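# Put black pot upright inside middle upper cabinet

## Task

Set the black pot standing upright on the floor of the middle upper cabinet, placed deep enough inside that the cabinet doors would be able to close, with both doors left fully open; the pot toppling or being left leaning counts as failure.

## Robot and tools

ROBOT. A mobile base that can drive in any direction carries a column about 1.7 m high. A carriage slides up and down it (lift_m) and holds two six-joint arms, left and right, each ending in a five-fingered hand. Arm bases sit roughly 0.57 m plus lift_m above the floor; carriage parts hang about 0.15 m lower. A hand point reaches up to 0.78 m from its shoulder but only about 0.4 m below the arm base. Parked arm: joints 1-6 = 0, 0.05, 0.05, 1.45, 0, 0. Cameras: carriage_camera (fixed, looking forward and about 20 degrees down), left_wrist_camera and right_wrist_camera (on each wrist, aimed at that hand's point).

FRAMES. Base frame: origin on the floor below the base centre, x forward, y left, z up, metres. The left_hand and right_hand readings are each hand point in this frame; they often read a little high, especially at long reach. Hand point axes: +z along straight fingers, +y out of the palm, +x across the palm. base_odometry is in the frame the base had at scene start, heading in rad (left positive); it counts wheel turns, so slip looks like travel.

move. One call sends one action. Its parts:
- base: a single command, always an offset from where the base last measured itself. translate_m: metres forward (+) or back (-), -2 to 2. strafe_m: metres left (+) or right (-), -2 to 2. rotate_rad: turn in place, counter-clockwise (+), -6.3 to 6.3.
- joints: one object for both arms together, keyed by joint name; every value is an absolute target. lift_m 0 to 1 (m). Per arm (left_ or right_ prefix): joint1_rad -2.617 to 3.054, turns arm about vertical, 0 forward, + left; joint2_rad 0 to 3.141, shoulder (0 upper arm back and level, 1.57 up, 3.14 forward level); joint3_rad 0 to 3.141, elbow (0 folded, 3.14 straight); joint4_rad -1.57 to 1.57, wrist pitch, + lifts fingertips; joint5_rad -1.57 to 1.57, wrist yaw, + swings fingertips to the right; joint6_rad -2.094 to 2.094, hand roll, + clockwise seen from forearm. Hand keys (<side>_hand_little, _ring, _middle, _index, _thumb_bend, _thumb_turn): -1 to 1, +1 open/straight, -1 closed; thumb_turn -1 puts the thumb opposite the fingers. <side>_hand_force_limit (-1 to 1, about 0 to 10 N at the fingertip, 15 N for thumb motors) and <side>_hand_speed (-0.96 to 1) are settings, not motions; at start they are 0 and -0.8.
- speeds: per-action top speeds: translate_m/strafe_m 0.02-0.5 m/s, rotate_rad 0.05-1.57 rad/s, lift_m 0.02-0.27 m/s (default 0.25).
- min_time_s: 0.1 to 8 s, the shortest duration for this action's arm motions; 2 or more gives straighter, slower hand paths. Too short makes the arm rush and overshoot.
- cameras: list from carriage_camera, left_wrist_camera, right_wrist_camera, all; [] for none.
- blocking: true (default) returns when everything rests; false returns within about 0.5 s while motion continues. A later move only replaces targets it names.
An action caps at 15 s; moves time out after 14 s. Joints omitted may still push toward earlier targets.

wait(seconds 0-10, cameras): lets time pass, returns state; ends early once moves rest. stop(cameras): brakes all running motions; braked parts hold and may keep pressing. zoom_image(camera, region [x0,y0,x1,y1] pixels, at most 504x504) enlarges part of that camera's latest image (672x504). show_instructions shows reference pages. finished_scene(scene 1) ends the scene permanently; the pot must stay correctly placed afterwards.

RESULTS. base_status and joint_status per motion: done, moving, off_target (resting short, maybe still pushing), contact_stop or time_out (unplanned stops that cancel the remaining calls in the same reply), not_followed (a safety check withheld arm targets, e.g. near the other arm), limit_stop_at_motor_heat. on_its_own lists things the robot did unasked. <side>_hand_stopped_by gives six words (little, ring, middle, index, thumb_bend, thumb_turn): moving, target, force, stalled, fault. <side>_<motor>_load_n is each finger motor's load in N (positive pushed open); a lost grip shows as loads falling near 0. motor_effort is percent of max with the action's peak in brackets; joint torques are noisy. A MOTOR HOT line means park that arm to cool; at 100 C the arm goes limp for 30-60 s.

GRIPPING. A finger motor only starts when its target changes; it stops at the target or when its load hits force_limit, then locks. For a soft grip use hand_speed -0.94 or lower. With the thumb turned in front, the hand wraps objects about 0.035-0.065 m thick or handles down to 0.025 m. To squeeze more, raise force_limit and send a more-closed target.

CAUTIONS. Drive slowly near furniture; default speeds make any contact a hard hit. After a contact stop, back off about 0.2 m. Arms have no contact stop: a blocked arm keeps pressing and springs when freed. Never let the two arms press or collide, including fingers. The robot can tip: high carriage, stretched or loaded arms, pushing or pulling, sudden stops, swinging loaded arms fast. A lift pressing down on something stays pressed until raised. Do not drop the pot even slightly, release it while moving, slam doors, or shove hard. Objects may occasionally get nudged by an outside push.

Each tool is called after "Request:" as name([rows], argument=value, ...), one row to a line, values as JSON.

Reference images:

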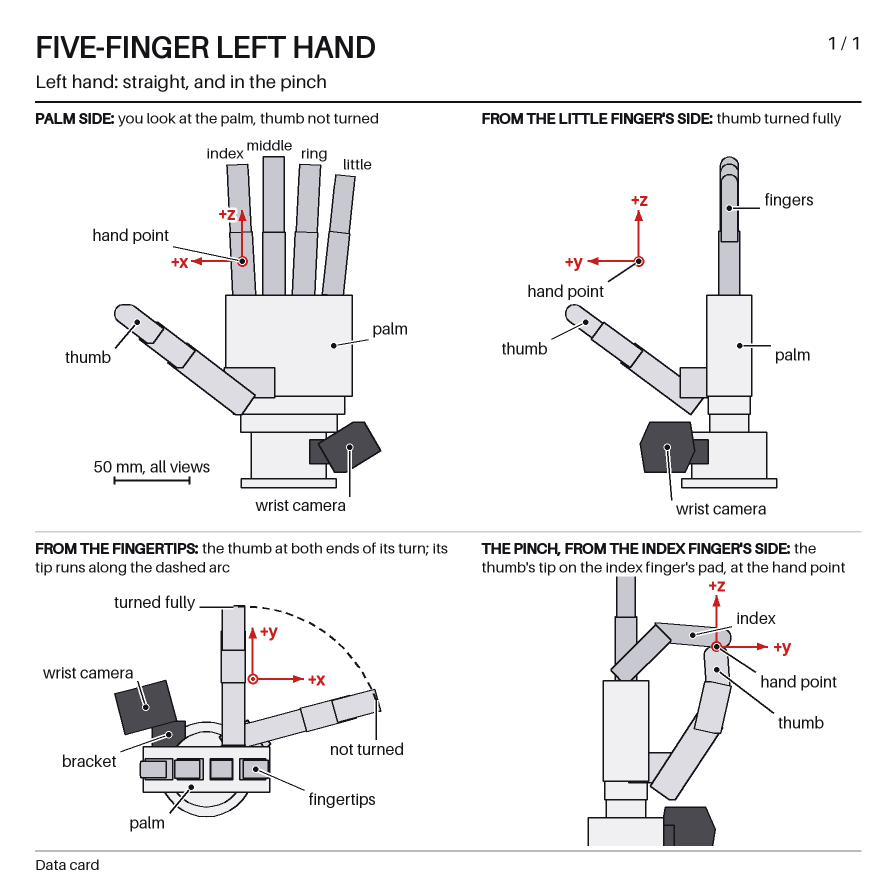

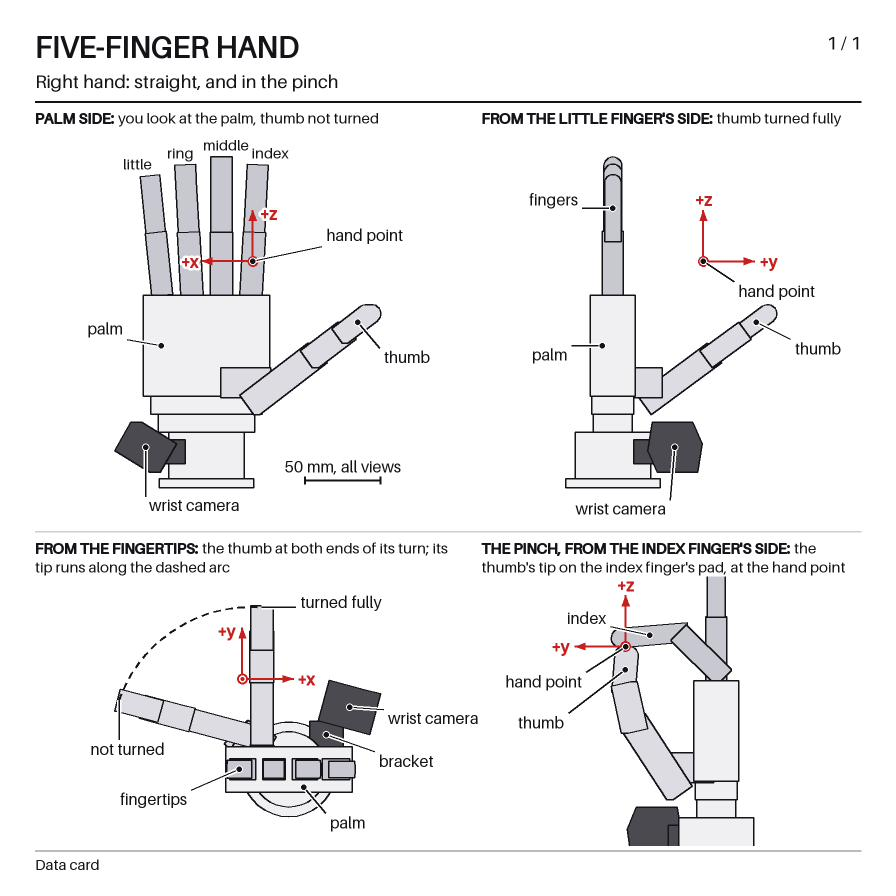

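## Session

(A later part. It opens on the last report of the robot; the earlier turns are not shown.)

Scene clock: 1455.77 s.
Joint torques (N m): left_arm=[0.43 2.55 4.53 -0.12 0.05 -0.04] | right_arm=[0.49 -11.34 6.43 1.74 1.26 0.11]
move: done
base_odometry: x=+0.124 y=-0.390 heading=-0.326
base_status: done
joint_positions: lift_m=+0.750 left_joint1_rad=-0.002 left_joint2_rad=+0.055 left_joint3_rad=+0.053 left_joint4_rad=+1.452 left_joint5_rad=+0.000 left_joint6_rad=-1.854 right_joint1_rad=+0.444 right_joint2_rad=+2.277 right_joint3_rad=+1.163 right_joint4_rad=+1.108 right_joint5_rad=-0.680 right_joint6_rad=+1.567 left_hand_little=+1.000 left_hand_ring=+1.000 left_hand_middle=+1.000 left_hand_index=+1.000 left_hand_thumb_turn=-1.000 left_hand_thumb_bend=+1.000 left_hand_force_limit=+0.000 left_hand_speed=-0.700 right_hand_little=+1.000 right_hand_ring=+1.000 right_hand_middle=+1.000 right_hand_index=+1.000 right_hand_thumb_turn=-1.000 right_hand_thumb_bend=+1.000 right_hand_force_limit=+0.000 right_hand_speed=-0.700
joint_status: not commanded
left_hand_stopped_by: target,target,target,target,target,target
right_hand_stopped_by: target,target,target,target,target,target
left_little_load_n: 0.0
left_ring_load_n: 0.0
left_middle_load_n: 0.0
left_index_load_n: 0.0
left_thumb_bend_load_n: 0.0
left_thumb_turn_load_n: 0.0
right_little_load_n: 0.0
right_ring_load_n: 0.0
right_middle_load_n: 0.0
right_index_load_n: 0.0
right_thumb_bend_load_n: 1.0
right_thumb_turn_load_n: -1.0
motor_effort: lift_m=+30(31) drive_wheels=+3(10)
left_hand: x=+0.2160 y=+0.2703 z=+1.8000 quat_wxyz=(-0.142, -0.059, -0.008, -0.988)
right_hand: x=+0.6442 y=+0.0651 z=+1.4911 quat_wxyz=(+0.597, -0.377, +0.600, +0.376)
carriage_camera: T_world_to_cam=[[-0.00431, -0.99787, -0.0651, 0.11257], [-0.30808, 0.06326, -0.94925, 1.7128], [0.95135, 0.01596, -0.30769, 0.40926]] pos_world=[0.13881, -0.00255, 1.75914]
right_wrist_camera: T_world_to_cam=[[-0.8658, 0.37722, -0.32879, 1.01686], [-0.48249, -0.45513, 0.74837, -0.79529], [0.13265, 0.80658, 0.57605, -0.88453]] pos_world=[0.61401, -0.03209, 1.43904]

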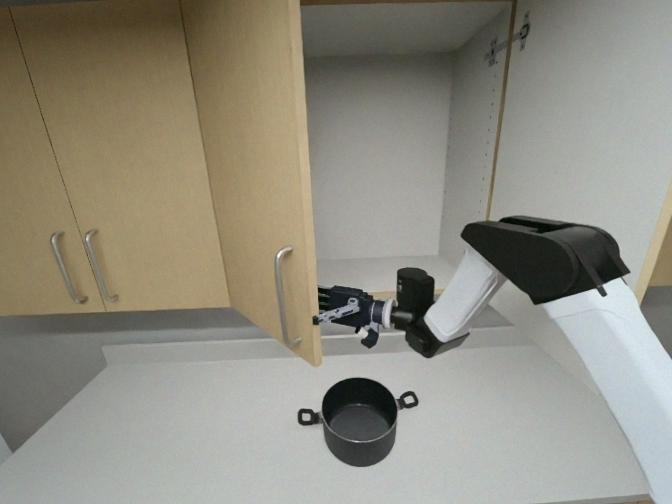

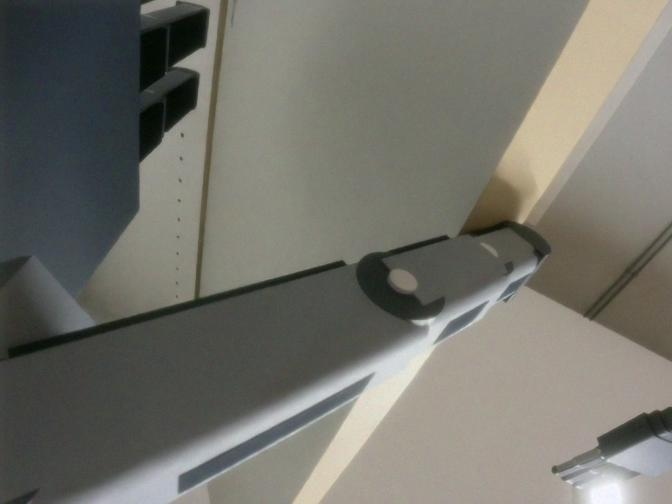

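Request:
move(base={"strafe_m": -0.025}, speeds={"strafe_m": 0.1})

Request:
move(base={"translate_m": -0.1}, speeds={"translate_m": 0.06})

Request:
move(base={"strafe_m": 0.06}, speeds={"strafe_m": 0.08}, cameras=["carriage_camera", "right_wrist_camera"])

Scene clock: 1463.50 s.
Joint torques (N m): left_arm=[0.34 2.55 4.49 -0.08 0.05 -0.04] | right_arm=[-0.05 -11.48 6.53 1.8 0.07 0.12]
move: done
base_odometry: x=+0.116 y=-0.413 heading=-0.326
base_status: done
joint_positions: lift_m=+0.750 left_joint1_rad=-0.001 left_joint2_rad=+0.055 left_joint3_rad=+0.053 left_joint4_rad=+1.453 left_joint5_rad=+0.000 left_joint6_rad=-1.854 right_joint1_rad=+0.448 right_joint2_rad=+2.277 right_joint3_rad=+1.163 right_joint4_rad=+1.108 right_joint5_rad=-0.560 right_joint6_rad=+1.567 left_hand_little=+1.000 left_hand_ring=+1.000 left_hand_middle=+1.000 left_hand_index=+1.000 left_hand_thumb_turn=-1.000 left_hand_thumb_bend=+1.000 left_hand_force_limit=+0.000 left_hand_speed=-0.700 right_hand_little=+1.000 right_hand_ring=+1.000 right_hand_middle=+1.000 right_hand_index=+1.000 right_hand_thumb_turn=-1.000 right_hand_thumb_bend=+1.000 right_hand_force_limit=+0.000 right_hand_speed=-0.700
joint_status: not commanded
left_hand_stopped_by: target,target,target,target,target,target
right_hand_stopped_by: target,target,target,target,target,target
left_little_load_n: 0.0
left_ring_load_n: 0.0
left_middle_load_n: 0.0
left_index_load_n: 0.0
left_thumb_bend_load_n: 0.0
left_thumb_turn_load_n: 0.0
right_little_load_n: 0.0
right_ring_load_n: 0.0
right_middle_load_n: 0.0
right_index_load_n: 0.0
right_thumb_bend_load_n: 0.0
right_thumb_turn_load_n: 0.0
motor_effort: lift_m=+30(31) drive_wheels=+0(8)
left_hand: x=+0.2157 y=+0.2703 z=+1.8000 quat_wxyz=(-0.141, -0.059, -0.008, -0.988)
right_hand: x=+0.6660 y=+0.0623 z=+1.4911 quat_wxyz=(+0.618, -0.343, +0.620, +0.341)
pictures: none

Scene clock: 1466.07 s.
Joint torques (N m): left_arm=[0.31 2.54 4.49 -0.08 0.04 -0.04] | right_arm=[-0.03 -11.49 6.49 1.8 0.04 0.12]
move: done
base_odometry: x=+0.021 y=-0.381 heading=-0.326
base_status: done
joint_positions: lift_m=+0.750 left_joint1_rad=-0.001 left_joint2_rad=+0.055 left_joint3_rad=+0.053 left_joint4_rad=+1.451 left_joint5_rad=+0.000 left_joint6_rad=-1.854 right_joint1_rad=+0.449 right_joint2_rad=+2.277 right_joint3_rad=+1.163 right_joint4_rad=+1.108 right_joint5_rad=-0.557 right_joint6_rad=+1.567 left_hand_little=+1.000 left_hand_ring=+1.000 left_hand_middle=+1.000 left_hand_index=+1.000 left_hand_thumb_turn=-1.000 left_hand_thumb_bend=+1.000 left_hand_force_limit=+0.000 left_hand_speed=-0.700 right_hand_little=+1.000 right_hand_ring=+1.000 right_hand_middle=+1.000 right_hand_index=+1.000 right_hand_thumb_turn=-1.000 right_hand_thumb_bend=+1.000 right_hand_force_limit=+0.000 right_hand_speed=-0.700
joint_status: not commanded
left_hand_stopped_by: target,target,target,target,target,target
right_hand_stopped_by: target,target,target,target,target,target
left_little_load_n: 0.0
left_ring_load_n: 0.0
left_middle_load_n: 0.0
left_index_load_n: 0.0
left_thumb_bend_load_n: 0.5
left_thumb_turn_load_n: 0.0
right_little_load_n: 0.0
right_ring_load_n: 0.0
right_middle_load_n: 0.0
right_index_load_n: 0.0
right_thumb_bend_load_n: 0.0
right_thumb_turn_load_n: 0.0
motor_effort: lift_m=+30(31) drive_wheels=-1(6)
left_hand: x=+0.2162 y=+0.2703 z=+1.8000 quat_wxyz=(-0.141, -0.060, -0.008, -0.988)
right_hand: x=+0.6665 y=+0.0623 z=+1.4909 quat_wxyz=(+0.618, -0.342, +0.621, +0.340)
pictures: none

Scene clock: 1467.53 s.
Joint torques (N m): left_arm=[0.38 2.58 4.45 -0.1 0.05 -0.04] | right_arm=[0.32 -11.48 6.54 1.81 -0.18 0.12]
move: done
base_odometry: x=+0.040 y=-0.324 heading=-0.326
base_status: done
joint_positions: lift_m=+0.750 left_joint1_rad=-0.001 left_joint2_rad=+0.055 left_joint3_rad=+0.053 left_joint4_rad=+1.451 left_joint5_rad=+0.001 left_joint6_rad=-1.854 right_joint1_rad=+0.445 right_joint2_rad=+2.277 right_joint3_rad=+1.163 right_joint4_rad=+1.109 right_joint5_rad=-0.535 right_joint6_rad=+1.567 left_hand_little=+1.000 left_hand_ring=+1.000 left_hand_middle=+1.000 left_hand_index=+1.000 left_hand_thumb_turn=-1.000 left_hand_thumb_bend=+1.000 left_hand_force_limit=+0.000 left_hand_speed=-0.700 right_hand_little=+1.000 right_hand_ring=+1.000 right_hand_middle=+1.000 right_hand_index=+1.000 right_hand_thumb_turn=-1.000 right_hand_thumb_bend=+1.000 right_hand_force_limit=+0.000 right_hand_speed=-0.700
joint_status: not commanded
left_hand_stopped_by: target,target,target,target,target,target
right_hand_stopped_by: target,target,target,target,target,target
left_little_load_n: 0.0
left_ring_load_n: 0.0
left_middle_load_n: 0.0
left_index_load_n: 0.0
left_thumb_bend_load_n: 0.0
left_thumb_turn_load_n: 0.0
right_little_load_n: 0.0
right_ring_load_n: 0.0
right_middle_load_n: 0.0
right_index_load_n: 0.0
right_thumb_bend_load_n: 0.0
right_thumb_turn_load_n: -0.5
motor_effort: lift_m=+30(31) drive_wheels=+3(7)
left_hand: x=+0.2162 y=+0.2702 z=+1.8000 quat_wxyz=(-0.141, -0.060, -0.008, -0.988)
right_hand: x=+0.6724 y=+0.0592 z=+1.4909 quat_wxyz=(+0.623, -0.334, +0.625, +0.332)
carriage_camera: T_world_to_cam=[[-0.00431, -0.99787, -0.0651, 0.11257], [-0.30808, 0.06326, -0.94925, 1.7128], [0.95135, 0.01596, -0.30769, 0.40926]] pos_world=[0.13881, -0.00255, 1.75914]
right_wrist_camera: T_world_to_cam=[[-0.80273, 0.4969, -0.32971, 0.99538], [-0.54316, -0.38099, 0.74822, -0.7476], [0.24617, 0.77971, 0.57572, -0.95773]] pos_world=[0.62873, -0.03268, 1.43895]

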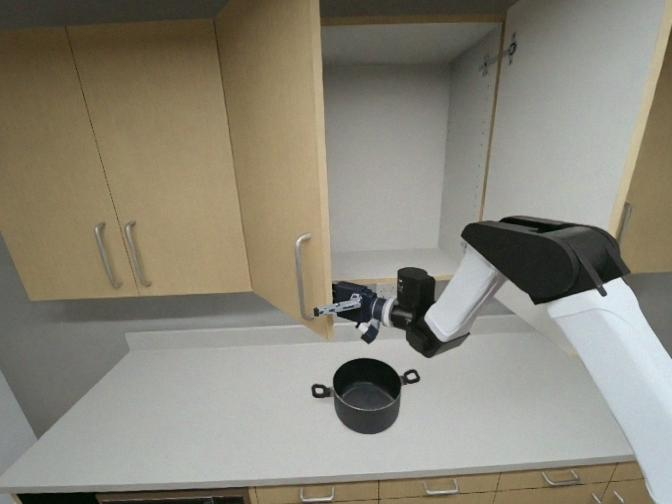

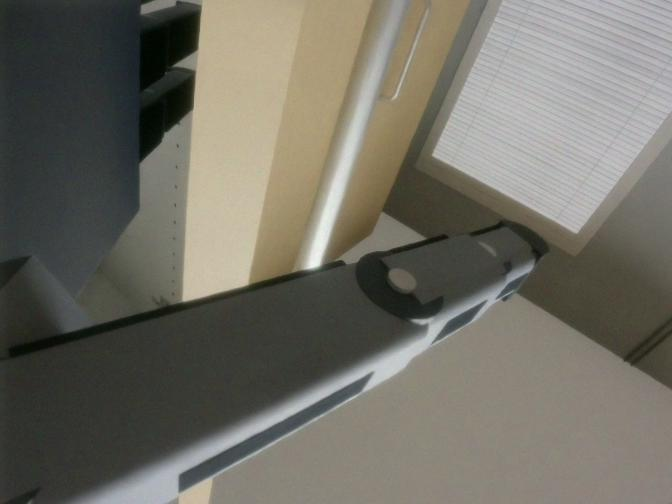

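Request:
move(base={"strafe_m": 0.12}, speeds={"strafe_m": 0.08}, cameras=["carriage_camera"])

Request:
move(base={"strafe_m": 0.12}, speeds={"strafe_m": 0.08}, cameras=["carriage_camera", "right_wrist_camera"])

Scene clock: 1489.17 s.
Joint torques (N m): left_arm=[0.29 2.47 4.56 -0.12 0.05 -0.04] | right_arm=[8.16 -10.97 12.64 0.6 0.62 0.01]
move: done
base_odometry: x=+0.078 y=-0.211 heading=-0.326
base_status: done
joint_positions: lift_m=+0.750 left_joint1_rad=-0.001 left_joint2_rad=+0.055 left_joint3_rad=+0.053 left_joint4_rad=+1.453 left_joint5_rad=+0.001 left_joint6_rad=-1.854 right_joint1_rad=+0.355 right_joint2_rad=+2.277 right_joint3_rad=+1.080 right_joint4_rad=+1.232 right_joint5_rad=-0.612 right_joint6_rad=+1.576 left_hand_little=+1.000 left_hand_ring=+1.000 left_hand_middle=+1.000 left_hand_index=+1.000 left_hand_thumb_turn=-1.000 left_hand_thumb_bend=+1.000 left_hand_force_limit=+0.000 left_hand_speed=-0.700 right_hand_little=+1.000 right_hand_ring=+1.000 right_hand_middle=+1.000 right_hand_index=+1.000 right_hand_thumb_turn=-0.999 right_hand_thumb_bend=+1.001 right_hand_force_limit=+0.000 right_hand_speed=-0.700
joint_status: not commanded
left_hand_stopped_by: target,target,target,target,target,target
right_hand_stopped_by: target,target,target,target,target,target
left_little_load_n: 0.0
left_ring_load_n: 0.0
left_middle_load_n: 0.0
left_index_load_n: 0.0
left_thumb_bend_load_n: 0.0
left_thumb_turn_load_n: 0.0
right_little_load_n: 0.0
right_ring_load_n: 0.0
right_middle_load_n: 2.0
right_index_load_n: 0.0
right_thumb_bend_load_n: 3.0
right_thumb_turn_load_n: 12.5
motor_effort: lift_m=+30(31) drive_wheels=+11(13)
left_hand: x=+0.2158 y=+0.2702 z=+1.8000 quat_wxyz=(-0.141, -0.059, -0.008, -0.988)
right_hand: x=+0.6734 y=+0.0166 z=+1.4867 quat_wxyz=(+0.637, -0.329, +0.615, +0.329)
carriage_camera: T_world_to_cam=[[-0.00431, -0.99787, -0.0651, 0.11257], [-0.30808, 0.06326, -0.94925, 1.7128], [0.95135, 0.01596, -0.30769, 0.40926]] pos_world=[0.13881, -0.00255, 1.75914]

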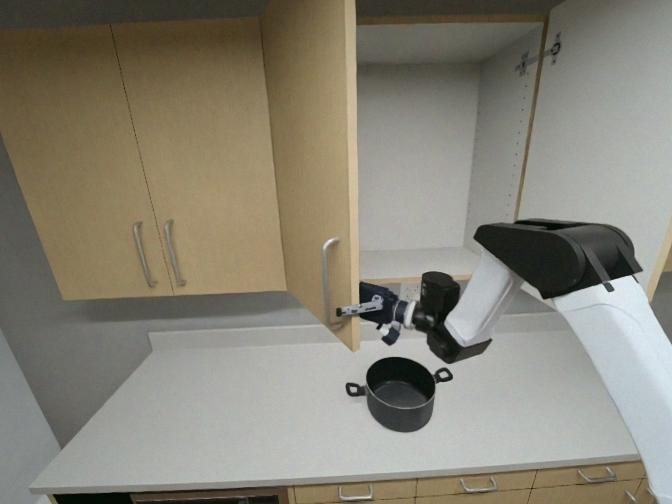

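Scene clock: 1491.37 s.
Joint torques (N m): left_arm=[0.29 2.59 4.53 -0.14 0.05 -0.04] | right_arm=[-0.54 -12.03 6.32 1.65 0.06 0.17]
move: done
base_odometry: x=+0.117 y=-0.097 heading=-0.326
base_status: done
joint_positions: lift_m=+0.750 left_joint1_rad=-0.001 left_joint2_rad=+0.054 left_joint3_rad=+0.053 left_joint4_rad=+1.454 left_joint5_rad=+0.001 left_joint6_rad=-1.854 right_joint1_rad=+0.455 right_joint2_rad=+2.283 right_joint3_rad=+1.166 right_joint4_rad=+1.124 right_joint5_rad=-0.559 right_joint6_rad=+1.563 left_hand_little=+1.000 left_hand_ring=+1.000 left_hand_middle=+1.000 left_hand_index=+1.000 left_hand_thumb_turn=-1.000 left_hand_thumb_bend=+1.000 left_hand_force_limit=+0.000 left_hand_speed=-0.700 right_hand_little=+1.000 right_hand_ring=+1.000 right_hand_middle=+1.000 right_hand_index=+1.000 right_hand_thumb_turn=-1.000 right_hand_thumb_bend=+1.000 right_hand_force_limit=+0.000 right_hand_speed=-0.700
joint_status: not commanded
left_hand_stopped_by: target,target,target,target,target,target
right_hand_stopped_by: target,target,target,target,target,target
left_little_load_n: 0.0
left_ring_load_n: 0.0
left_middle_load_n: 0.0
left_index_load_n: 0.0
left_thumb_bend_load_n: 0.0
left_thumb_turn_load_n: 0.0
right_little_load_n: 0.0
right_ring_load_n: 0.0
right_middle_load_n: 0.0
right_index_load_n: 0.0
right_thumb_bend_load_n: 0.0
right_thumb_turn_load_n: -0.5
motor_effort: lift_m=+31(31) drive_wheels=-1(21)
left_hand: x=+0.2154 y=+0.2702 z=+1.7998 quat_wxyz=(-0.141, -0.058, -0.008, -0.988)
right_hand: x=+0.6641 y=+0.0652 z=+1.4918 quat_wxyz=(+0.622, -0.346, +0.615, +0.341)
carriage_camera: T_world_to_cam=[[-0.00431, -0.99787, -0.0651, 0.11257], [-0.30808, 0.06326, -0.94925, 1.7128], [0.95135, 0.01596, -0.30769, 0.40926]] pos_world=[0.13881, -0.00255, 1.75914]
right_wrist_camera: T_world_to_cam=[[-0.81415, 0.47087, -0.33976, 1.01025], [-0.54076, -0.40173, 0.73905, -0.73705], [0.2115, 0.78543, 0.5817, -0.94706]] pos_world=[0.62423, -0.02794, 1.43886]

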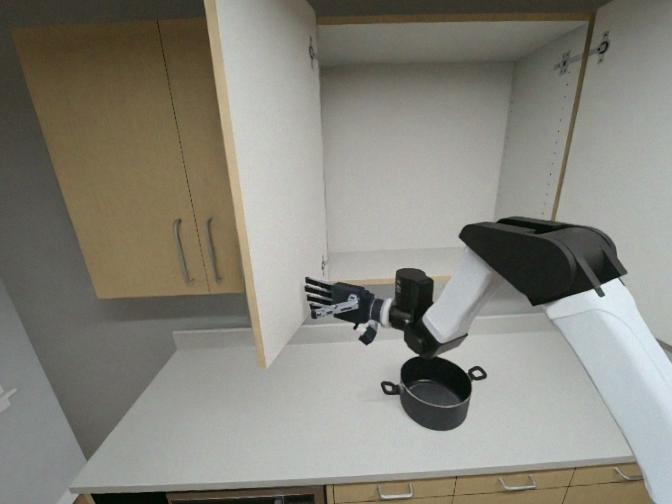

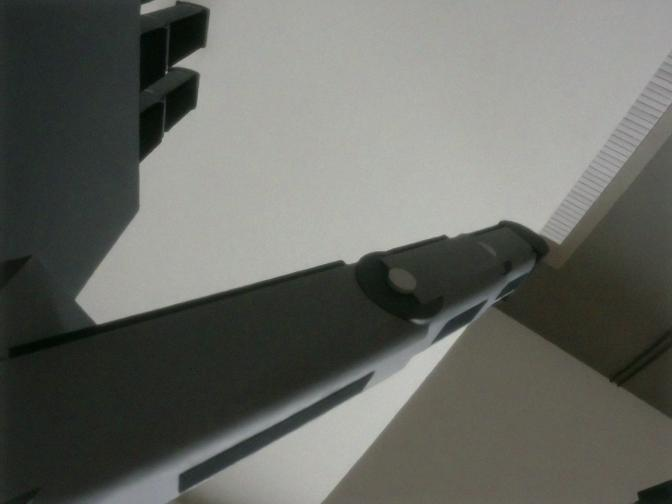

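Request:
move(base={"translate_m": -0.3}, speeds={"translate_m": 0.3})

Request:
move(base={"strafe_m": -0.53}, speeds={"strafe_m": 0.3}, joints={"lift_m": 0.6, "right_joint1_rad": 0.0, "right_joint2_rad": 0.05, "right_joint3_rad": 0.05, "right_joint4_rad": 1.45, "right_joint5_rad": 0.0, "right_joint6_rad": 1.8}, min_time_s=3)

Request:
move(base={"rotate_rad": 0.16}, cameras=["carriage_camera"])

Request:
zoom_image(camera="carriage_camera", region=[210, 180, 450, 400])

Scene clock: 1536.43 s.
Joint torques (N m): left_arm=[0.32 2.59 4.57 -0.12 0.05 -0.04] | right_arm=[-0.49 -12.11 6.24 1.69 0.04 0.16]
move: done
base_odometry: x=-0.168 y=-0.001 heading=-0.326
base_status: done
joint_positions: lift_m=+0.750 left_joint1_rad=-0.001 left_joint2_rad=+0.054 left_joint3_rad=+0.053 left_joint4_rad=+1.454 left_joint5_rad=+0.001 left_joint6_rad=-1.854 right_joint1_rad=+0.454 right_joint2_rad=+2.283 right_joint3_rad=+1.166 right_joint4_rad=+1.121 right_joint5_rad=-0.557 right_joint6_rad=+1.563 left_hand_little=+1.000 left_hand_ring=+1.000 left_hand_middle=+1.000 left_hand_index=+1.000 left_hand_thumb_turn=-1.000 left_hand_thumb_bend=+1.000 left_hand_force_limit=+0.000 left_hand_speed=-0.700 right_hand_little=+1.000 right_hand_ring=+1.000 right_hand_middle=+1.000 right_hand_index=+1.000 right_hand_thumb_turn=-1.000 right_hand_thumb_bend=+1.000 right_hand_force_limit=+0.000 right_hand_speed=-0.700
joint_status: not commanded
left_hand_stopped_by: target,target,target,target,target,target
right_hand_stopped_by: target,target,target,target,target,target
left_little_load_n: 0.0
left_ring_load_n: 0.0
left_middle_load_n: 0.0
left_index_load_n: 0.0
left_thumb_bend_load_n: 0.0
left_thumb_turn_load_n: 0.0
right_little_load_n: 0.0
right_ring_load_n: 0.0
right_middle_load_n: 0.0
right_index_load_n: 0.0
right_thumb_bend_load_n: 0.0
right_thumb_turn_load_n: -0.5
motor_effort: lift_m=+30(31) drive_wheels=+0(9)
left_hand: x=+0.2154 y=+0.2702 z=+1.7998 quat_wxyz=(-0.141, -0.058, -0.008, -0.988)
right_hand: x=+0.6648 y=+0.0648 z=+1.4910 quat_wxyz=(+0.621, -0.345, +0.616, +0.340)
pictures: none

Scene clock: 1539.80 s.
Joint torques (N m): left_arm=[0.42 2.7 4.86 -0.11 0.04 -0.04] | right_arm=[-0.7 3.6 4.29 0.05 0.11 0.17]
move: done
base_odometry: x=-0.338 y=-0.502 heading=-0.326
base_status: done
joint_positions: lift_m=+0.600 left_joint1_rad=-0.001 left_joint2_rad=+0.052 left_joint3_rad=+0.049 left_joint4_rad=+1.454 left_joint5_rad=+0.001 left_joint6_rad=-1.854 right_joint1_rad=+0.007 right_joint2_rad=+0.059 right_joint3_rad=+0.059 right_joint4_rad=+1.435 right_joint5_rad=-0.010 right_joint6_rad=+1.792 left_hand_little=+1.000 left_hand_ring=+1.000 left_hand_middle=+1.000 left_hand_index=+1.000 left_hand_thumb_turn=-1.000 left_hand_thumb_bend=+1.000 left_hand_force_limit=+0.000 left_hand_speed=-0.700 right_hand_little=+1.000 right_hand_ring=+1.000 right_hand_middle=+1.000 right_hand_index=+1.000 right_hand_thumb_turn=-1.000 right_hand_thumb_bend=+1.000 right_hand_force_limit=+0.000 right_hand_speed=-0.700
joint_status: all done
left_hand_stopped_by: target,target,target,target,target,target
right_hand_stopped_by: target,target,target,target,target,target
left_little_load_n: 0.0
left_ring_load_n: 0.0
left_middle_load_n: 0.0
left_index_load_n: 0.0
left_thumb_bend_load_n: 0.0
left_thumb_turn_load_n: 0.0
right_little_load_n: 0.0
right_ring_load_n: 0.0
right_middle_load_n: 0.0
right_index_load_n: 0.0
right_thumb_bend_load_n: 0.0
right_thumb_turn_load_n: 0.0
motor_effort: lift_m=+28(29) drive_wheels=+2(8)
left_hand: x=+0.2162 y=+0.2702 z=+1.6492 quat_wxyz=(-0.141, -0.060, -0.008, -0.988)
right_hand: x=+0.2228 y=-0.2656 z=+1.6511 quat_wxyz=(+0.991, +0.002, +0.068, +0.114)
pictures: none

Scene clock: 1541.00 s.
Joint torques (N m): left_arm=[0.32 2.7 4.9 -0.13 0.04 -0.03] | right_arm=[-0.72 3.73 4.27 -0.04 0.1 0.14]
move: done
base_odometry: x=-0.338 y=-0.503 heading=-0.167
base_status: done
joint_positions: lift_m=+0.600 left_joint1_rad=-0.001 left_joint2_rad=+0.052 left_joint3_rad=+0.049 left_joint4_rad=+1.455 left_joint5_rad=+0.001 left_joint6_rad=-1.854 right_joint1_rad=+0.007 right_joint2_rad=+0.058 right_joint3_rad=+0.059 right_joint4_rad=+1.443 right_joint5_rad=-0.007 right_joint6_rad=+1.792 left_hand_little=+1.000 left_hand_ring=+1.000 left_hand_middle=+1.000 left_hand_index=+1.000 left_hand_thumb_turn=-1.000 left_hand_thumb_bend=+1.000 left_hand_force_limit=+0.000 left_hand_speed=-0.700 right_hand_little=+1.000 right_hand_ring=+1.000 right_hand_middle=+1.000 right_hand_index=+1.000 right_hand_thumb_turn=-1.000 right_hand_thumb_bend=+1.000 right_hand_force_limit=+0.000 right_hand_speed=-0.700
joint_status: not commanded
left_hand_stopped_by: target,target,target,target,target,target
right_hand_stopped_by: target,target,target,target,target,target
left_little_load_n: 0.0
left_ring_load_n: 0.0
left_middle_load_n: 0.0
left_index_load_n: 0.0
left_thumb_bend_load_n: 0.0
left_thumb_turn_load_n: 0.0
right_little_load_n: 0.0
right_ring_load_n: 0.0
right_middle_load_n: 0.5
right_index_load_n: 0.0
right_thumb_bend_load_n: 0.0
right_thumb_turn_load_n: 0.5
motor_effort: lift_m=+28(28) drive_wheels=+5(9)
left_hand: x=+0.2158 y=+0.2702 z=+1.6492 quat_wxyz=(-0.141, -0.059, -0.008, -0.988)
right_hand: x=+0.2207 y=-0.2662 z=+1.6512 quat_wxyz=(+0.991, +0.003, +0.064, +0.114)
carriage_camera: T_world_to_cam=[[-0.00431, -0.99787, -0.0651, 0.10282], [-0.30808, 0.06326, -0.94925, 1.5707], [0.95135, 0.01596, -0.30769, 0.3632]] pos_world=[0.13881, -0.00255, 1.60944]

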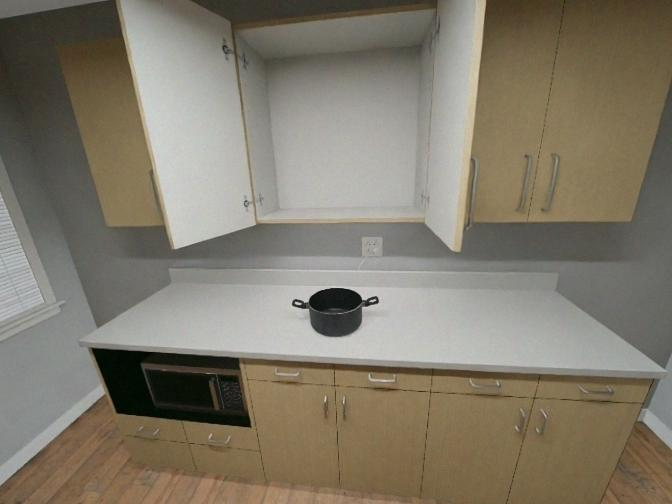

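Scaled by 2.100 from the camera's image (finer frame: 960x720).

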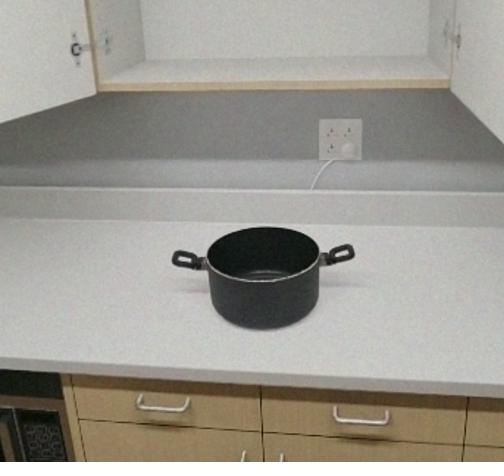

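Request:
move(base={"strafe_m": 0.026}, joints={"lift_m": 0.42, "left_joint1_rad": -0.224, "left_joint2_rad": 1.75, "left_joint3_rad": 1.504, "left_joint4_rad": -0.767, "left_joint5_rad": 0, "left_joint6_rad": -1.795, "right_joint1_rad": 0.224, "right_joint2_rad": 1.75, "right_joint3_rad": 1.504, "right_joint4_rad": -0.767, "right_joint5_rad": 0, "right_joint6_rad": 1.795}, min_time_s=3.5, cameras=["carriage_camera"])

Request:
move(base={"translate_m": 0.45}, speeds={"translate_m": 0.2}, cameras=["all"])

Request:
zoom_image(camera="carriage_camera", region=[200, 200, 480, 480])

Scene clock: 1564.60 s.
Joint torques (N m): left_arm=[-0.25 -7.5 8.42 1.62 0.1 0.05] | right_arm=[0.43 -8.08 8.54 1.1 -0.02 0.1]
move: done
base_odometry: x=-0.334 y=-0.477 heading=-0.166
base_status: done
joint_positions: lift_m=+0.420 left_joint1_rad=-0.218 left_joint2_rad=+1.744 left_joint3_rad=+1.474 left_joint4_rad=-0.764 left_joint5_rad=+0.001 left_joint6_rad=-1.802 right_joint1_rad=+0.217 right_joint2_rad=+1.737 right_joint3_rad=+1.478 right_joint4_rad=-0.749 right_joint5_rad=-0.005 right_joint6_rad=+1.793 left_hand_little=+1.000 left_hand_ring=+1.000 left_hand_middle=+1.000 left_hand_index=+1.000 left_hand_thumb_turn=-1.000 left_hand_thumb_bend=+1.000 left_hand_force_limit=+0.000 left_hand_speed=-0.700 right_hand_little=+1.000 right_hand_ring=+1.000 right_hand_middle=+1.000 right_hand_index=+1.000 right_hand_thumb_turn=-1.000 right_hand_thumb_bend=+1.000 right_hand_force_limit=+0.000 right_hand_speed=-0.700
joint_status: all done
left_hand_stopped_by: target,target,target,target,target,target
right_hand_stopped_by: target,target,target,target,target,target
left_little_load_n: 0.0
left_ring_load_n: 0.0
left_middle_load_n: 0.0
left_index_load_n: 0.0
left_thumb_bend_load_n: 0.0
left_thumb_turn_load_n: 0.0
right_little_load_n: 0.0
right_ring_load_n: 0.0
right_middle_load_n: 0.0
right_index_load_n: 0.0
right_thumb_bend_load_n: 0.0
right_thumb_turn_load_n: 0.0
motor_effort: lift_m=+28(29) drive_wheels=+2(10)
left_hand: x=+0.6980 y=+0.1624 z=+1.1690 quat_wxyz=(-0.059, -0.964, -0.006, -0.258)
right_hand: x=+0.7010 y=-0.1612 z=+1.1765 quat_wxyz=(+0.270, +0.002, +0.961, +0.063)
carriage_camera: T_world_to_cam=[[-0.00431, -0.99787, -0.0651, 0.0911], [-0.30808, 0.06326, -0.94925, 1.39983], [0.95135, 0.01596, -0.30769, 0.30781]] pos_world=[0.13881, -0.00255, 1.42944]

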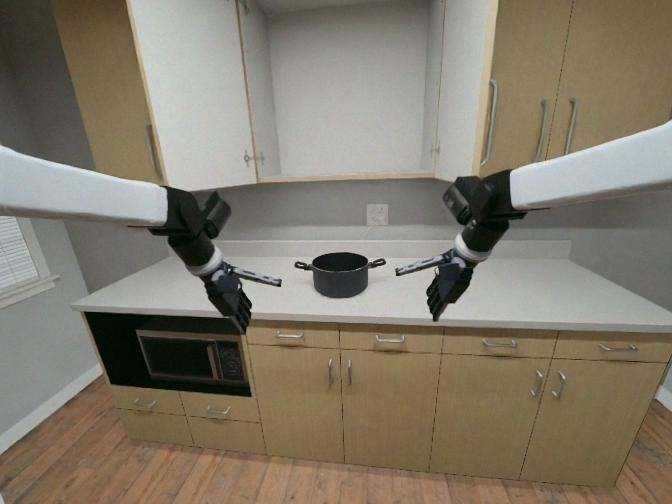

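Scene clock: 1568.03 s.
Joint torques (N m): left_arm=[-0.1 -7.68 8.4 1.68 0.1 0.04] | right_arm=[0.36 -8.34 8.42 1.15 -0.02 0.1]
move: done
base_odometry: x=+0.110 y=-0.551 heading=-0.166
base_status: done
joint_positions: lift_m=+0.420 left_joint1_rad=-0.220 left_joint2_rad=+1.745 left_joint3_rad=+1.474 left_joint4_rad=-0.771 left_joint5_rad=+0.001 left_joint6_rad=-1.802 right_joint1_rad=+0.218 right_joint2_rad=+1.739 right_joint3_rad=+1.479 right_joint4_rad=-0.756 right_joint5_rad=-0.005 right_joint6_rad=+1.793 left_hand_little=+1.000 left_hand_ring=+1.000 left_hand_middle=+1.000 left_hand_index=+1.000 left_hand_thumb_turn=-1.000 left_hand_thumb_bend=+1.000 left_hand_force_limit=+0.000 left_hand_speed=-0.700 right_hand_little=+1.000 right_hand_ring=+1.000 right_hand_middle=+1.000 right_hand_index=+1.000 right_hand_thumb_turn=-1.000 right_hand_thumb_bend=+1.000 right_hand_force_limit=+0.000 right_hand_speed=-0.700
joint_status: not commanded
left_hand_stopped_by: target,target,target,target,target,target
right_hand_stopped_by: target,target,target,target,target,target
left_little_load_n: 0.0
left_ring_load_n: 0.0
left_middle_load_n: 0.0
left_index_load_n: 0.0
left_thumb_bend_load_n: 0.0
left_thumb_turn_load_n: 0.0
right_little_load_n: 0.0
right_ring_load_n: 0.0
right_middle_load_n: 0.0
right_index_load_n: 0.0
right_thumb_bend_load_n: 0.0
right_thumb_turn_load_n: 0.0
motor_effort: lift_m=+28(28) drive_wheels=+5(12)
left_hand: x=+0.6964 y=+0.1621 z=+1.1671 quat_wxyz=(-0.059, -0.965, -0.005, -0.255)
right_hand: x=+0.6996 y=-0.1609 z=+1.1747 quat_wxyz=(+0.267, +0.001, +0.962, +0.062)
pictures: carriage_camera, left_wrist_camera, right_wrist_camera
carriage_camera: T_world_to_cam=[[-0.00431, -0.99787, -0.0651, 0.0911], [-0.30808, 0.06326, -0.94925, 1.39983], [0.95135, 0.01596, -0.30769, 0.30781]] pos_world=[0.13881, -0.00255, 1.42944]
left_wrist_camera: T_world_to_cam=[[0.19281, 0.98123, 0.00239, -0.30428], [0.57013, -0.11402, 0.8136, -1.30995], [0.79861, -0.15551, -0.58142, 0.25942]] pos_world=[0.59834, 0.18956, 1.21733]
right_wrist_camera: T_world_to_cam=[[-0.3281, 0.94425, -0.02728, 0.40694], [0.31274, 0.13582, 0.94008, -1.32106], [0.89137, 0.29991, -0.33987, -0.0638]] pos_world=[0.60353, -0.18569, 1.23132]

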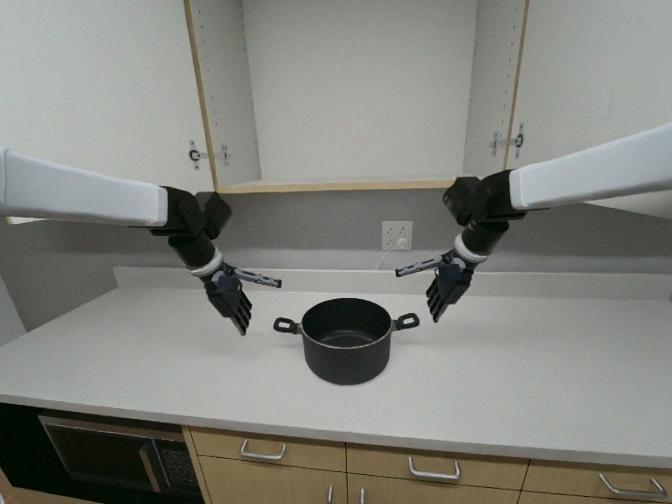

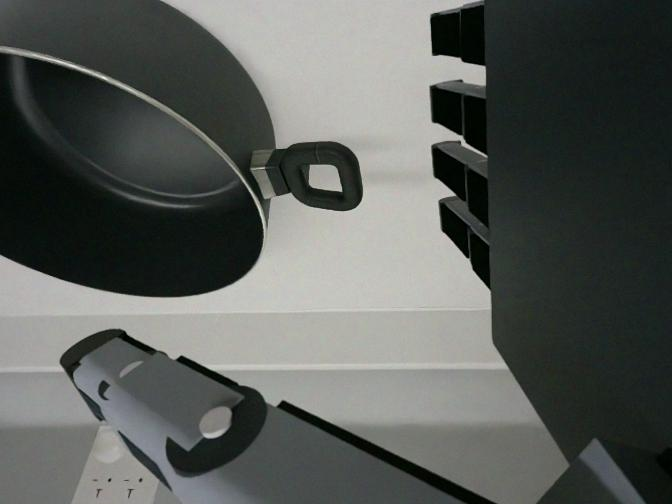

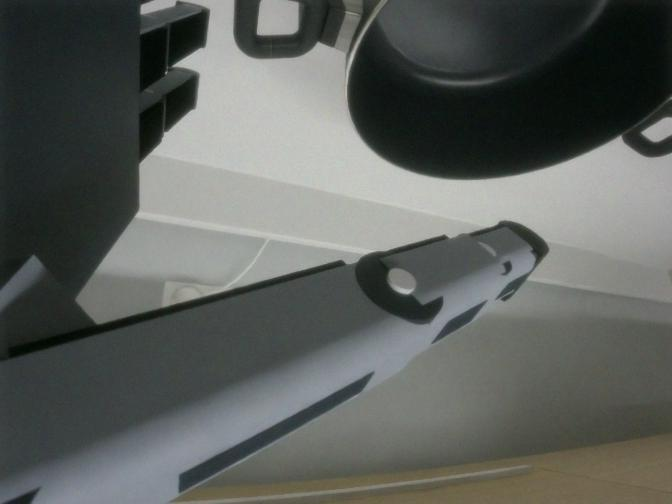

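Scaled by 1.800 from the camera's image (finer frame: 960x720).

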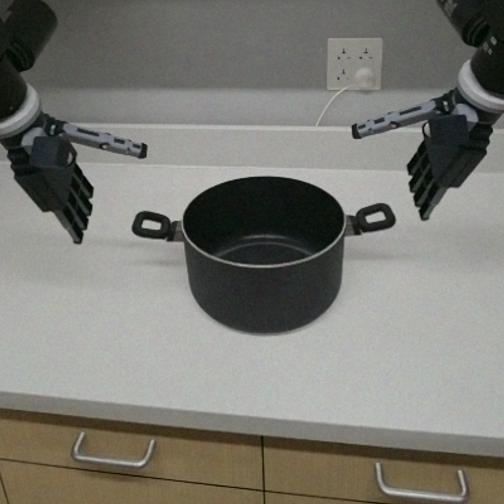

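Request:
move(base={"strafe_m": -0.014}, speeds={"strafe_m": 0.1})

Request:
move(base={"translate_m": 0.077}, speeds={"translate_m": 0.1})

Request:
move(joints={"lift_m": 0.305}, speeds={"lift_m": 0.08}, cameras=["all"])

Request:
zoom_image(camera="carriage_camera", region=[200, 200, 480, 480])

Scene clock: 1581.50 s.
Joint torques (N m): left_arm=[0.16 -7.65 8.47 1.7 0.11 0.05] | right_arm=[0.18 -8.25 8.49 1.16 -0.03 0.09]
move: done
base_odometry: x=+0.108 y=-0.565 heading=-0.165
base_status: done
joint_positions: lift_m=+0.420 left_joint1_rad=-0.222 left_joint2_rad=+1.745 left_joint3_rad=+1.474 left_joint4_rad=-0.773 left_joint5_rad=+0.000 left_joint6_rad=-1.802 right_joint1_rad=+0.221 right_joint2_rad=+1.739 right_joint3_rad=+1.479 right_joint4_rad=-0.757 right_joint5_rad=-0.003 right_joint6_rad=+1.793 left_hand_little=+1.000 left_hand_ring=+1.000 left_hand_middle=+1.000 left_hand_index=+1.000 left_hand_thumb_turn=-1.000 left_hand_thumb_bend=+1.000 left_hand_force_limit=+0.000 left_hand_speed=-0.700 right_hand_little=+1.000 right_hand_ring=+1.000 right_hand_middle=+1.000 right_hand_index=+1.000 right_hand_thumb_turn=-1.000 right_hand_thumb_bend=+1.000 right_hand_force_limit=+0.000 right_hand_speed=-0.700
joint_status: not commanded
left_hand_stopped_by: target,target,target,target,target,target
right_hand_stopped_by: target,target,target,target,target,target
left_little_load_n: 0.0
left_ring_load_n: 0.0
left_middle_load_n: 0.0
left_index_load_n: 0.0
left_thumb_bend_load_n: 0.0
left_thumb_turn_load_n: 0.0
right_little_load_n: 0.0
right_ring_load_n: 0.0
right_middle_load_n: 0.0
right_index_load_n: 0.0
right_thumb_bend_load_n: 0.0
right_thumb_turn_load_n: 0.0
motor_effort: lift_m=+28(28) drive_wheels=+5(8)
left_hand: x=+0.6958 y=+0.1610 z=+1.1669 quat_wxyz=(-0.059, -0.965, -0.004, -0.254)
right_hand: x=+0.6991 y=-0.1601 z=+1.1744 quat_wxyz=(+0.266, +0.000, +0.962, +0.061)
pictures: none

Scene clock: 1583.03 s.
Joint torques (N m): left_arm=[0.13 -7.84 8.38 1.72 0.11 0.05] | right_arm=[0.13 -8.21 8.4 1.15 -0.04 0.1]
move: done
base_odometry: x=+0.184 y=-0.578 heading=-0.166
base_status: done
joint_positions: lift_m=+0.420 left_joint1_rad=-0.223 left_joint2_rad=+1.746 left_joint3_rad=+1.474 left_joint4_rad=-0.774 left_joint5_rad=+0.000 left_joint6_rad=-1.802 right_joint1_rad=+0.221 right_joint2_rad=+1.739 right_joint3_rad=+1.480 right_joint4_rad=-0.758 right_joint5_rad=-0.003 right_joint6_rad=+1.793 left_hand_little=+1.000 left_hand_ring=+1.000 left_hand_middle=+1.000 left_hand_index=+1.000 left_hand_thumb_turn=-1.000 left_hand_thumb_bend=+1.000 left_hand_force_limit=+0.000 left_hand_speed=-0.700 right_hand_little=+1.000 right_hand_ring=+1.000 right_hand_middle=+1.000 right_hand_index=+1.000 right_hand_thumb_turn=-1.000 right_hand_thumb_bend=+1.000 right_hand_force_limit=+0.000 right_hand_speed=-0.700
joint_status: not commanded
left_hand_stopped_by: target,target,target,target,target,target
right_hand_stopped_by: target,target,target,target,target,target
left_little_load_n: 0.0
left_ring_load_n: 0.0
left_middle_load_n: 0.0
left_index_load_n: 0.0
left_thumb_bend_load_n: -0.5
left_thumb_turn_load_n: -0.5
right_little_load_n: 0.0
right_ring_load_n: 0.0
right_middle_load_n: 0.0
right_index_load_n: 0.0
right_thumb_bend_load_n: 0.0
right_thumb_turn_load_n: -0.5
motor_effort: lift_m=+28(28) drive_wheels=+4(11)
left_hand: x=+0.6953 y=+0.1607 z=+1.1661 quat_wxyz=(-0.058, -0.966, -0.004, -0.252)
right_hand: x=+0.6992 y=-0.1600 z=+1.1747 quat_wxyz=(+0.266, +0.000, +0.962, +0.061)
pictures: none

Scene clock: 1584.83 s.
Joint torques (N m): left_arm=[0.13 -8.05 7.87 1.72 0.11 0.04] | right_arm=[0.12 -8.76 7.86 1.18 -0.04 0.1]
move: done
base_odometry: x=+0.184 y=-0.578 heading=-0.166
base_status: not commanded
joint_positions: lift_m=+0.305 left_joint1_rad=-0.223 left_joint2_rad=+1.751 left_joint3_rad=+1.481 left_joint4_rad=-0.776 left_joint5_rad=+0.000 left_joint6_rad=-1.802 right_joint1_rad=+0.221 right_joint2_rad=+1.743 right_joint3_rad=+1.486 right_joint4_rad=-0.760 right_joint5_rad=-0.003 right_joint6_rad=+1.793 left_hand_little=+1.000 left_hand_ring=+1.000 left_hand_middle=+1.000 left_hand_index=+1.000 left_hand_thumb_turn=-1.000 left_hand_thumb_bend=+1.000 left_hand_force_limit=+0.000 left_hand_speed=-0.700 right_hand_little=+1.000 right_hand_ring=+1.000 right_hand_middle=+1.000 right_hand_index=+1.000 right_hand_thumb_turn=-1.000 right_hand_thumb_bend=+1.000 right_hand_force_limit=+0.000 right_hand_speed=-0.700
joint_status: all done
left_hand_stopped_by: target,target,target,target,target,target
right_hand_stopped_by: target,target,target,target,target,target
left_little_load_n: 0.0
left_ring_load_n: 0.0
left_middle_load_n: 0.0
left_index_load_n: 0.0
left_thumb_bend_load_n: 0.0
left_thumb_turn_load_n: 0.0
right_little_load_n: 0.0
right_ring_load_n: 0.0
right_middle_load_n: -0.5
right_index_load_n: 0.0
right_thumb_bend_load_n: 0.0
right_thumb_turn_load_n: 0.0
motor_effort: lift_m=+28(28) drive_wheels=-5(6)
left_hand: x=+0.6966 y=+0.1604 z=+1.0518 quat_wxyz=(-0.059, -0.966, -0.004, -0.253)
right_hand: x=+0.7002 y=-0.1598 z=+1.0599 quat_wxyz=(+0.266, +0.000, +0.962, +0.061)
pictures: carriage_camera, left_wrist_camera, right_wrist_camera
carriage_camera: T_world_to_cam=[[-0.00431, -0.99787, -0.0651, 0.08362], [-0.30808, 0.06326, -0.94925, 1.29067], [0.95135, 0.01596, -0.30769, 0.27243]] pos_world=[0.13881, -0.00255, 1.31444]
left_wrist_camera: T_world_to_cam=[[0.19608, 0.98058, 0.00279, -0.3049], [0.57213, -0.11671, 0.81182, -1.21556], [0.79638, -0.15759, -0.5839, 0.19639]] pos_world=[0.59884, 0.18805, 1.10233]
right_wrist_camera: T_world_to_cam=[[-0.32975, 0.94363, -0.02879, 0.40567], [0.31351, 0.13822, 0.93947, -1.21303], [0.89049, 0.30077, -0.34142, -0.10125]] pos_world=[0.60423, -0.18469, 1.11672]

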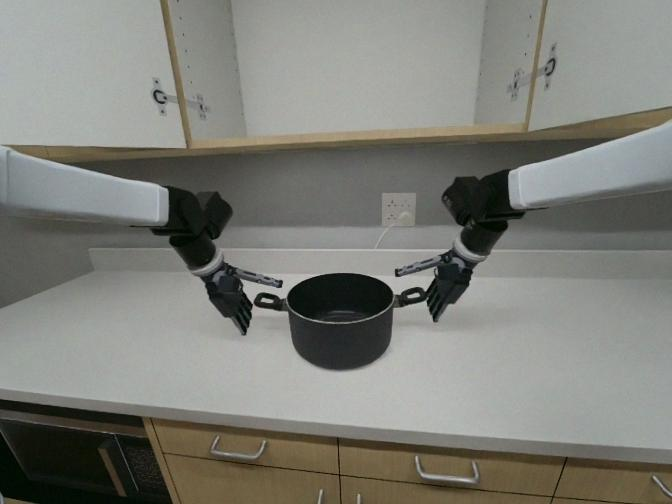

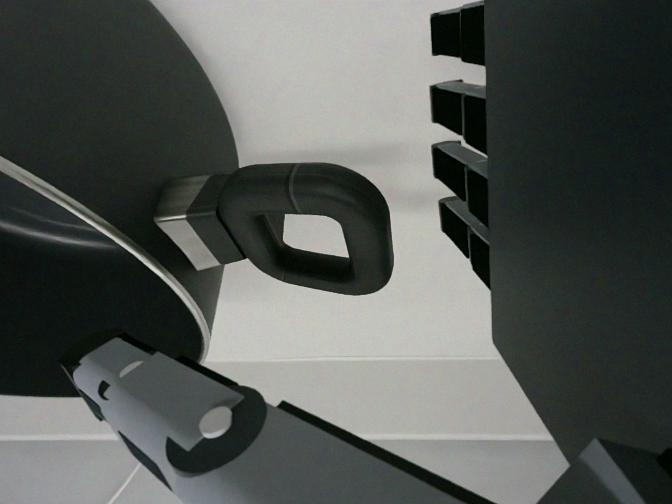

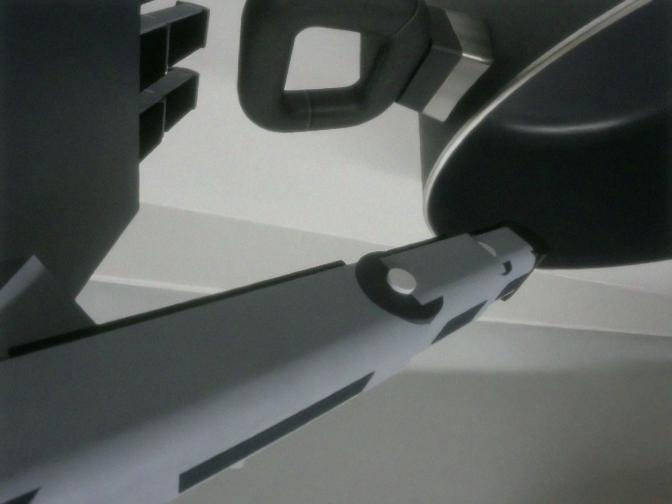

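Scaled by 1.800 from the camera's image (finer frame: 960x720).

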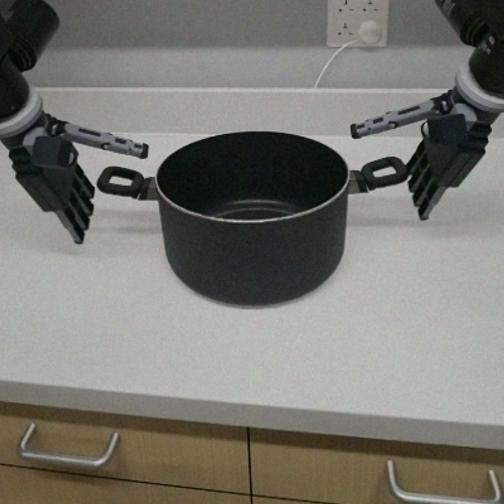

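Request:
move(joints={"lift_m": 0.286, "left_joint1_rad": -0.24, "right_joint1_rad": 0.24}, speeds={"lift_m": 0.04}, min_time_s=1, cameras=["all"])

Scene clock: 1606.90 s.
Joint torques (N m): left_arm=[-0.21 -8.21 7.83 1.74 0.11 0.04] | right_arm=[0.43 -8.83 7.83 1.19 -0.04 0.1]
move: done
base_odometry: x=+0.184 y=-0.578 heading=-0.166
base_status: not commanded
joint_positions: lift_m=+0.286 left_joint1_rad=-0.234 left_joint2_rad=+1.752 left_joint3_rad=+1.482 left_joint4_rad=-0.777 left_joint5_rad=+0.000 left_joint6_rad=-1.802 right_joint1_rad=+0.233 right_joint2_rad=+1.745 right_joint3_rad=+1.487 right_joint4_rad=-0.762 right_joint5_rad=-0.003 right_joint6_rad=+1.793 left_hand_little=+1.000 left_hand_ring=+1.000 left_hand_middle=+1.000 left_hand_index=+1.000 left_hand_thumb_turn=-1.000 left_hand_thumb_bend=+1.000 left_hand_force_limit=+0.000 left_hand_speed=-0.700 right_hand_little=+1.000 right_hand_ring=+1.000 right_hand_middle=+1.000 right_hand_index=+1.000 right_hand_thumb_turn=-1.000 right_hand_thumb_bend=+1.000 right_hand_force_limit=+0.000 right_hand_speed=-0.700
joint_status: all done
left_hand_stopped_by: target,target,target,target,target,target
right_hand_stopped_by: target,target,target,target,target,target
left_little_load_n: 0.0
left_ring_load_n: 0.0
left_middle_load_n: 0.0
left_index_load_n: 0.0
left_thumb_bend_load_n: 0.0
left_thumb_turn_load_n: 0.0
right_little_load_n: 0.0
right_ring_load_n: 0.0
right_middle_load_n: 0.0
right_index_load_n: 0.0
right_thumb_bend_load_n: 0.0
right_thumb_turn_load_n: 0.0
motor_effort: lift_m=+27(28) drive_wheels=+4(5)
left_hand: x=+0.6948 y=+0.1551 z=+1.0324 quat_wxyz=(-0.060, -0.966, +0.002, -0.252)
right_hand: x=+0.6981 y=-0.1539 z=+1.0403 quat_wxyz=(+0.265, -0.006, +0.962, +0.063)
pictures: carriage_camera, left_wrist_camera, right_wrist_camera
carriage_camera: T_world_to_cam=[[-0.00431, -0.99787, -0.0651, 0.08239], [-0.30808, 0.06326, -0.94925, 1.27273], [0.95135, 0.01596, -0.30769, 0.26661]] pos_world=[0.13881, -0.00255, 1.29554]
left_wrist_camera: T_world_to_cam=[[0.20726, 0.97828, 0.00287, -0.30677], [0.572, -0.12356, 0.8109, -1.1972], [0.79364, -0.16642, -0.58518, 0.19028]] pos_world=[0.59736, 0.18384, 1.08303]
right_wrist_camera: T_world_to_cam=[[-0.34169, 0.93938, -0.02849, 0.40621], [0.3139, 0.14264, 0.93868, -1.1935], [0.88584, 0.31179, -0.34361, -0.1006]] pos_world=[0.60255, -0.17997, 1.09732]

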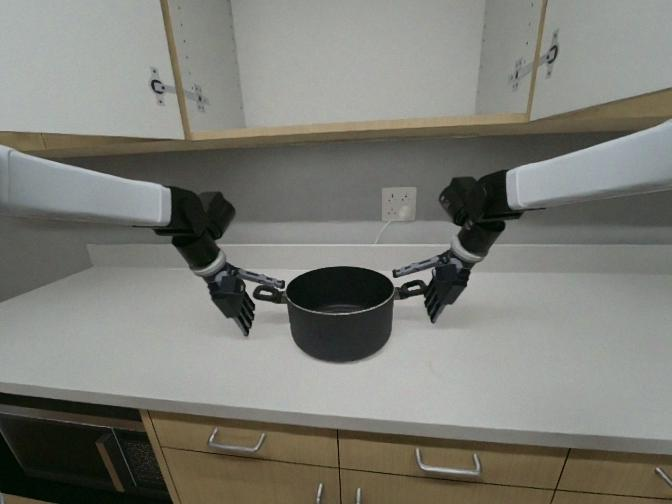

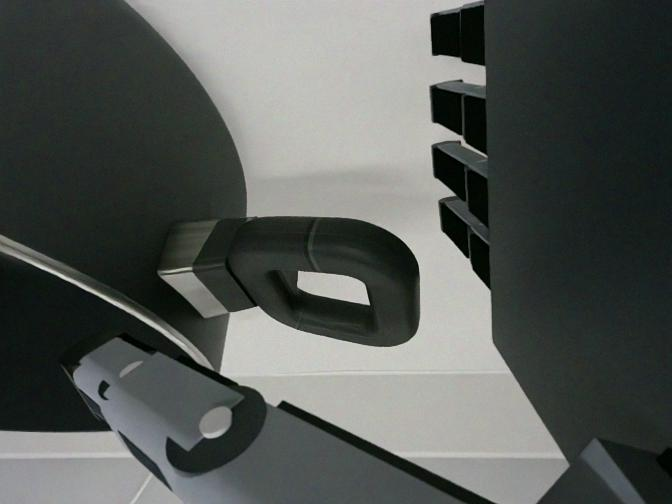

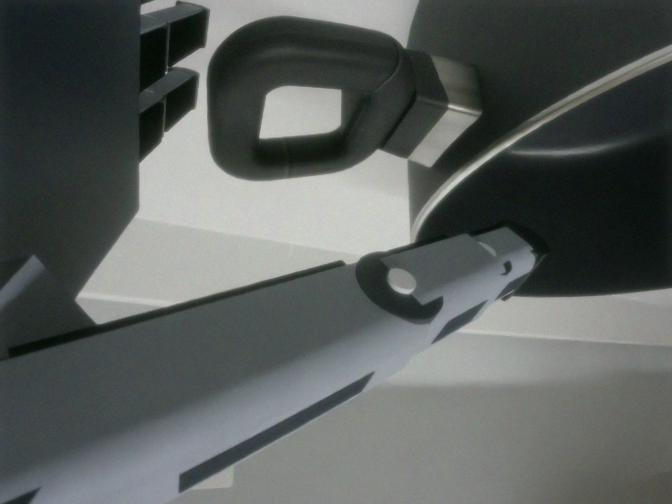

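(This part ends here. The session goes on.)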